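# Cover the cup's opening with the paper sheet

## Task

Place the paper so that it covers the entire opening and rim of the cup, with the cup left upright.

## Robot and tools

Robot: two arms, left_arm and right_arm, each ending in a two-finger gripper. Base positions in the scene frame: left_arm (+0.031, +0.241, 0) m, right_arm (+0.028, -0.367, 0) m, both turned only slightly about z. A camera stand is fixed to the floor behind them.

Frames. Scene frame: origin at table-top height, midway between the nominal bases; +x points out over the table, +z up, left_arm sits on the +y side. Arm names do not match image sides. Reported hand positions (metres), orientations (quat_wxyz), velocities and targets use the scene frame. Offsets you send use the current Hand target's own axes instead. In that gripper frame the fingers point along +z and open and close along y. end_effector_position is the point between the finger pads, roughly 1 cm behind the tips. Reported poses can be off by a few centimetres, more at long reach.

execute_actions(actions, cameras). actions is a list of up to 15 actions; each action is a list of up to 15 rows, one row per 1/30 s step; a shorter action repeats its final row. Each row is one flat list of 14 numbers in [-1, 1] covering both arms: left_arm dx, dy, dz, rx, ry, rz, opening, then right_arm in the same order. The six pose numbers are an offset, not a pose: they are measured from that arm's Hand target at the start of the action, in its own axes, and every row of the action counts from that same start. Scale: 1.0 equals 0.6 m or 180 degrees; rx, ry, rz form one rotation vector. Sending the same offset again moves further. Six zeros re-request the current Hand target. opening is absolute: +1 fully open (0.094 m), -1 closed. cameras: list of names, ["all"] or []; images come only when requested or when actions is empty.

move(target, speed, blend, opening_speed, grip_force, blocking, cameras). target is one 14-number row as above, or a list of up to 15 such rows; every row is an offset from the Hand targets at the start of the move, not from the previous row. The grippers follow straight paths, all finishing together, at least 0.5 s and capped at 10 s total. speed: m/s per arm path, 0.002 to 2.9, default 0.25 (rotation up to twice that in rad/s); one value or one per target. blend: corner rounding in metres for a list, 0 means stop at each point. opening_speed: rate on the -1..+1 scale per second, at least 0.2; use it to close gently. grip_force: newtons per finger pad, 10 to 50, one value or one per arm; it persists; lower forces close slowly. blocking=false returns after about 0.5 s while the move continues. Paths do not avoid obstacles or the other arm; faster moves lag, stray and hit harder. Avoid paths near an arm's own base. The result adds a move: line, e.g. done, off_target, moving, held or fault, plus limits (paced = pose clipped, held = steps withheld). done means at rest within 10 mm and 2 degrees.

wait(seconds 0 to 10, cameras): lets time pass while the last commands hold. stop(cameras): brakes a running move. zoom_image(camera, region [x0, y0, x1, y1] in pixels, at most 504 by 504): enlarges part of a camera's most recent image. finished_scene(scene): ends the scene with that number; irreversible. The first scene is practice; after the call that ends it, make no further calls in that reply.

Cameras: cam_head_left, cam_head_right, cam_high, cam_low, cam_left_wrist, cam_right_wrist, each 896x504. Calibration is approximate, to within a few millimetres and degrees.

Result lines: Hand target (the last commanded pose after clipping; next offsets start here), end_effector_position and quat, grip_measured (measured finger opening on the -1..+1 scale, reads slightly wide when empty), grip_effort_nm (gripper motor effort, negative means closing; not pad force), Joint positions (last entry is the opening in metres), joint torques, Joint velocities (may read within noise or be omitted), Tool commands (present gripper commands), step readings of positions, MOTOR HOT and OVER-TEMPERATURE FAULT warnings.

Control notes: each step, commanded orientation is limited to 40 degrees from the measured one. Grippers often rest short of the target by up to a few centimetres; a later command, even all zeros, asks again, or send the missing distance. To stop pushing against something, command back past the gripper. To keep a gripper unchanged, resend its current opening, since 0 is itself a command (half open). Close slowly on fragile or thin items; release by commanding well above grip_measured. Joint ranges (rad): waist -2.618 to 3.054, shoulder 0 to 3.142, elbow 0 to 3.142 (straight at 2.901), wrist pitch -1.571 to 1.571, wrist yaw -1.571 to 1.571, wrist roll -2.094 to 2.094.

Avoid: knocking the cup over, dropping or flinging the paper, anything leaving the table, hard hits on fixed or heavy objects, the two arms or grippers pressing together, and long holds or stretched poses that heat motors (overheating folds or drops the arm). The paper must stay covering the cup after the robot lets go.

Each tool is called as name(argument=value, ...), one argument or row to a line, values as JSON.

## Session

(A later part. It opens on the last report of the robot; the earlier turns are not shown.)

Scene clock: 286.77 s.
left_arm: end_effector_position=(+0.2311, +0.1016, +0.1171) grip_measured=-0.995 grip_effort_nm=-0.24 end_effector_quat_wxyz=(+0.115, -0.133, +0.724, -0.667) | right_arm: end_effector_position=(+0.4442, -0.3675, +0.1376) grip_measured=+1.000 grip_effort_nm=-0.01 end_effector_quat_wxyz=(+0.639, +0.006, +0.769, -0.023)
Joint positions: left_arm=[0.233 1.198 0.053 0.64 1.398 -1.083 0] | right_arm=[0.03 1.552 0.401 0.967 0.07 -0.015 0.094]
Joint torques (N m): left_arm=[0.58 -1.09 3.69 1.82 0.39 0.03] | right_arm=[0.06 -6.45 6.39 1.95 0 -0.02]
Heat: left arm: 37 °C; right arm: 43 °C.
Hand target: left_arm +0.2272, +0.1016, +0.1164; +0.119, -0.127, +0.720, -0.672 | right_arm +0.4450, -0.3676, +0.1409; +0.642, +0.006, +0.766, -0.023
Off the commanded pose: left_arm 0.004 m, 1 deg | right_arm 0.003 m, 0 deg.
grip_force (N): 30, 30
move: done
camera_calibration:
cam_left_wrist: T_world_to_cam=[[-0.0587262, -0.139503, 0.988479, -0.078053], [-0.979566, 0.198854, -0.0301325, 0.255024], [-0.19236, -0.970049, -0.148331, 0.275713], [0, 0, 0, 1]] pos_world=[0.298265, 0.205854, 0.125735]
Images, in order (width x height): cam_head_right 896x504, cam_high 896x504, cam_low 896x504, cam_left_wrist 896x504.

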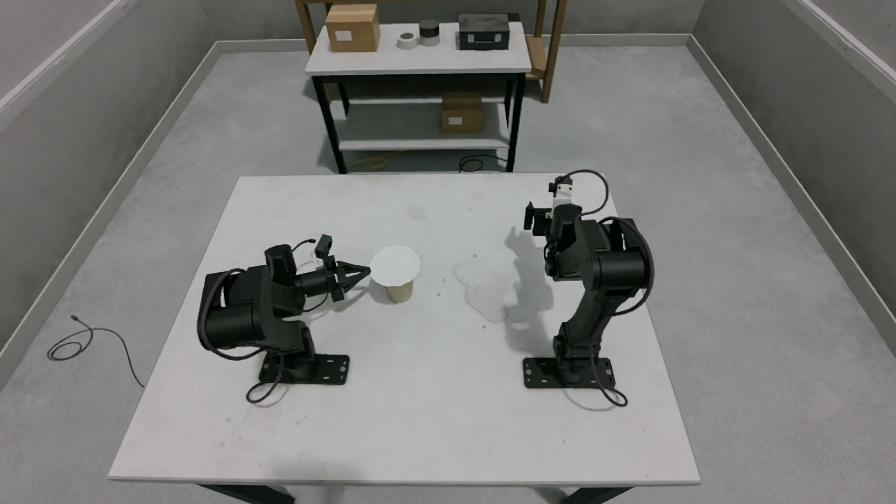

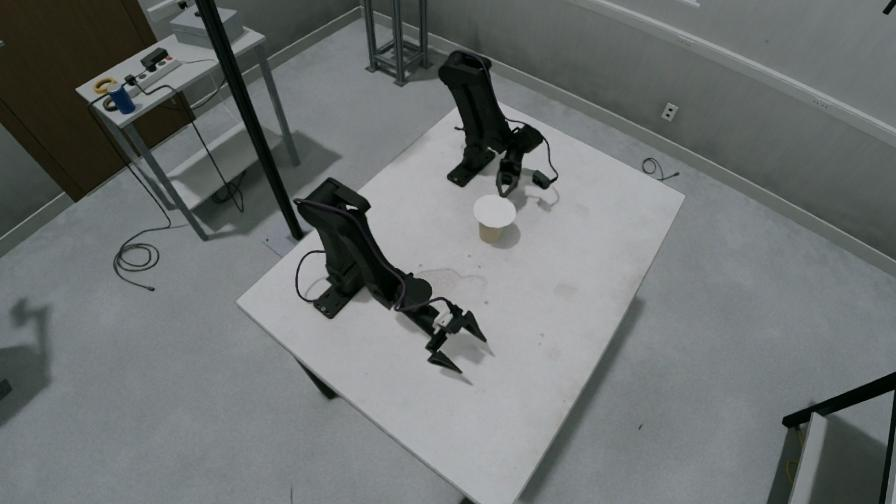

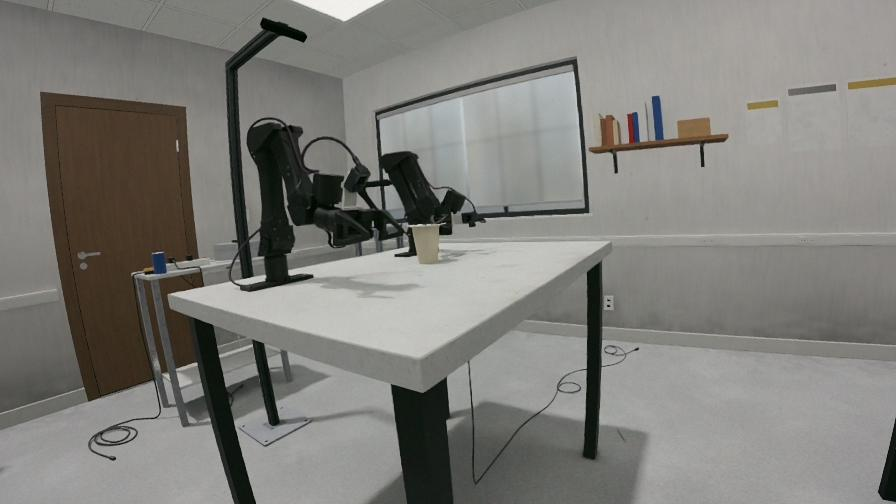

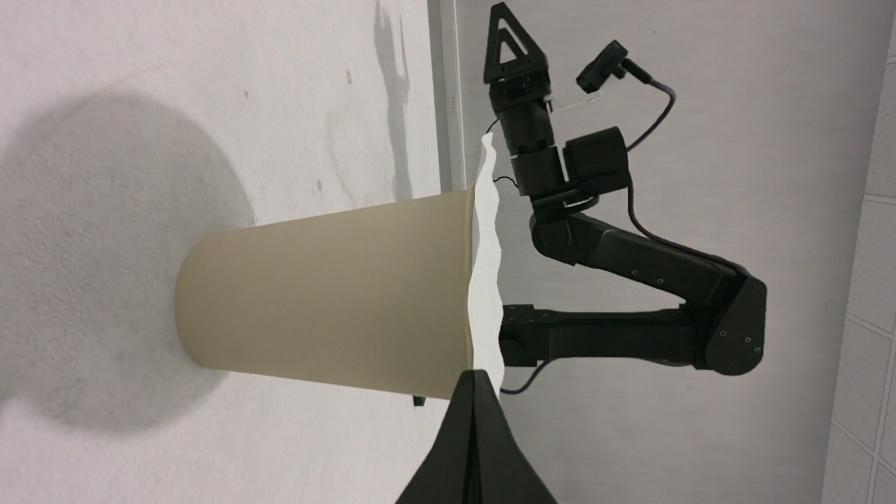

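move(
  target=[
    [0, 0, 0, 0, 0, 0, -0.3, 0, 0, 0, 0, 0, 0, 1],
    [0, 0, -0.05, 0, 0, 0, -0.3, 0, 0, 0, 0, 0, 0, 1],
  ],
  speed=0.03,
  opening_speed=0.3,
  cameras=["cam_left_wrist", "cam_low"],
)

zoom_image(
  camera="cam_low",
  region=[380, 180, 480, 275],
)

Scene clock: 301.33 s.
left_arm: end_effector_position=(+0.2234, +0.1296, +0.1185) grip_measured=-0.302 grip_effort_nm=0.14 end_effector_quat_wxyz=(+0.152, -0.154, +0.697, -0.683) | right_arm: end_effector_position=(+0.4442, -0.3675, +0.1376) grip_measured=+1.000 grip_effort_nm=-0.01 end_effector_quat_wxyz=(+0.639, +0.006, +0.769, -0.023)
Joint positions: left_arm=[0.444 1.133 0.039 0.389 1.539 -0.865 0.033] | right_arm=[0.03 1.552 0.401 0.967 0.07 -0.015 0.094]
Joint torques (N m): left_arm=[0.55 -1.8 3.9 1.25 0.5 0.19] | right_arm=[0.06 -6.45 6.38 1.96 0 -0.02]
Heat: left arm: 37 °C; right arm: 44 °C.
Hand target: left_arm +0.2170, +0.1298, +0.1186; +0.119, -0.127, +0.720, -0.672 | right_arm +0.4450, -0.3676, +0.1409; +0.642, +0.006, +0.766, -0.023
Off the commanded pose: left_arm 0.006 m, 6 deg | right_arm 0.003 m, 0 deg.
joint sent to its limit (left arm) — joint 5 (wrist yaw), upper limit. The joint targets are off in orientation, not in position.
grip_force (N): 30, 30
move: off_target (left_arm)
camera_calibration:
cam_left_wrist: T_world_to_cam=[[-0.0842799, -0.0925974, 0.99213, -0.0767488], [-0.990722, 0.114317, -0.0734909, 0.260533], [-0.106612, -0.989119, -0.101373, 0.279326], [0, 0, 0, 1]] pos_world=[0.281428, 0.239396, 0.123608]
Images, in order (width x height): cam_low 896x504, cam_left_wrist 896x504.

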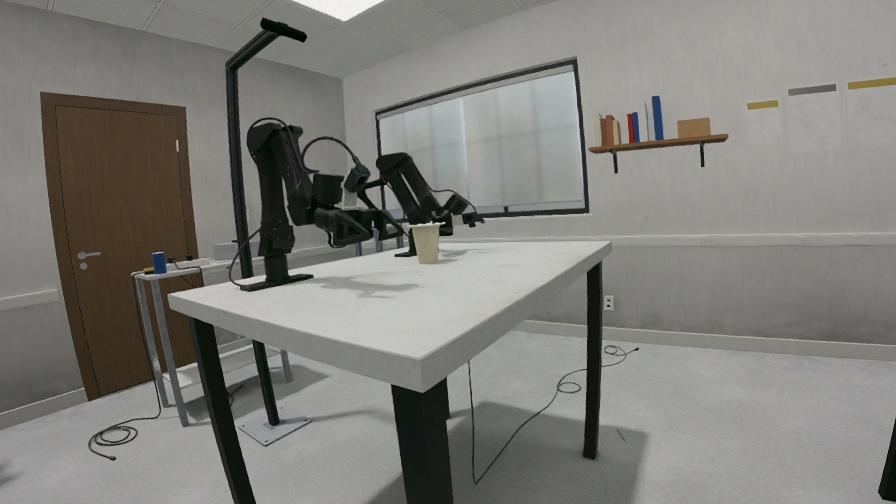

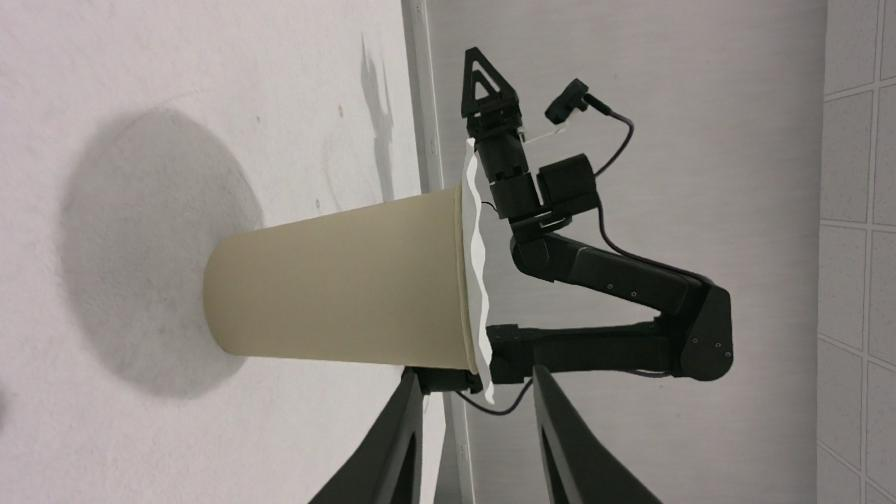

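Scaled by 5.040 from the camera's 896x504 image, which has a finer 1280x720 frame.

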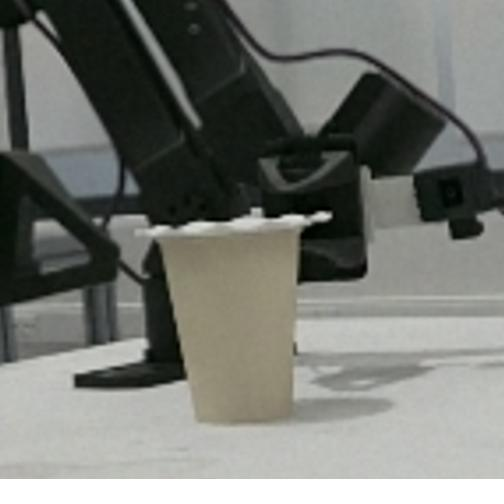

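execute_actions(
  actions=[],
  cameras=["cam_head_right"],
)

zoom_image(
  camera="cam_head_right",
  region=[330, 210, 450, 310],
)

Scene clock: 309.77 s.
left_arm: end_effector_position=(+0.2234, +0.1296, +0.1184) grip_measured=-0.302 grip_effort_nm=0.14 end_effector_quat_wxyz=(+0.152, -0.154, +0.697, -0.683) | right_arm: end_effector_position=(+0.4442, -0.3675, +0.1376) grip_measured=+1.000 grip_effort_nm=0.00 end_effector_quat_wxyz=(+0.639, +0.006, +0.769, -0.023)
Joint positions: left_arm=[0.444 1.133 0.039 0.388 1.539 -0.865 0.033] | right_arm=[0.03 1.552 0.401 0.967 0.07 -0.015 0.094]
Joint velocities: within noise
Joint torques (N m): left_arm=[0.58 -1.8 3.86 1.23 0.52 0.14] | right_arm=[0.05 -6.43 6.38 1.95 0 -0.02]
Heat: left arm: 36 °C; right arm: 44 °C.
Hand target: left_arm +0.2170, +0.1298, +0.1186; +0.119, -0.127, +0.720, -0.672 | right_arm +0.4450, -0.3676, +0.1409; +0.642, +0.006, +0.766, -0.023
Tool commands: left_gripper/opening=-0.3 right_gripper/opening=+1.0
Off the commanded pose: left_arm 0.006 m, 6 deg | right_arm 0.003 m, 0 deg.
grip_force (N): 30, 30
Images, in order (width x height): cam_head_right 896x504.

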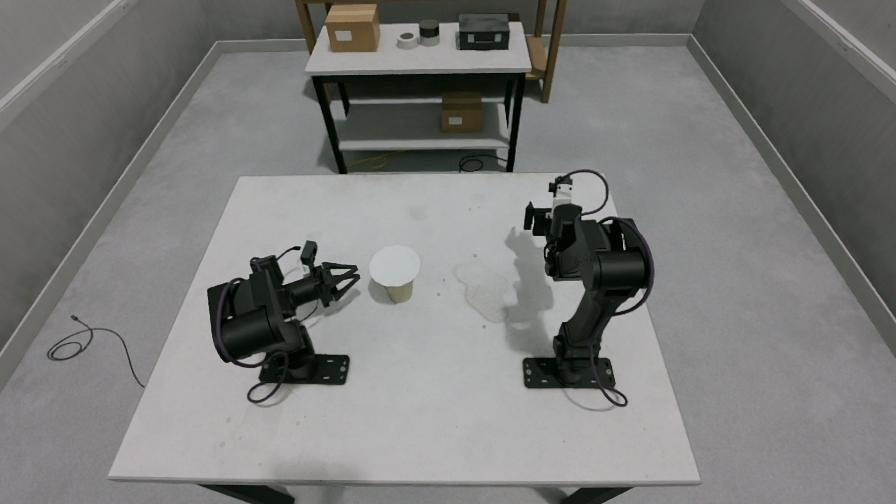

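Scaled by 4.200 from the camera's 896x504 image, which has a finer 1280x720 frame.

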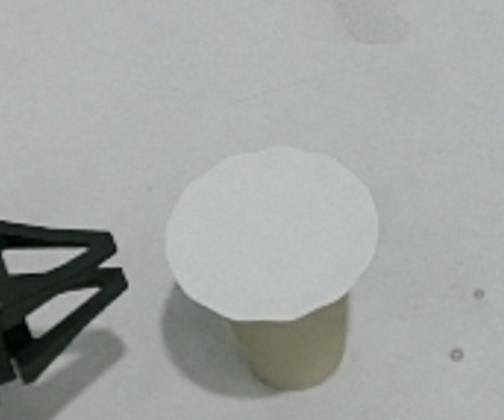

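finished_scene(
  scene=2,
)

The scene is finished: the task was done.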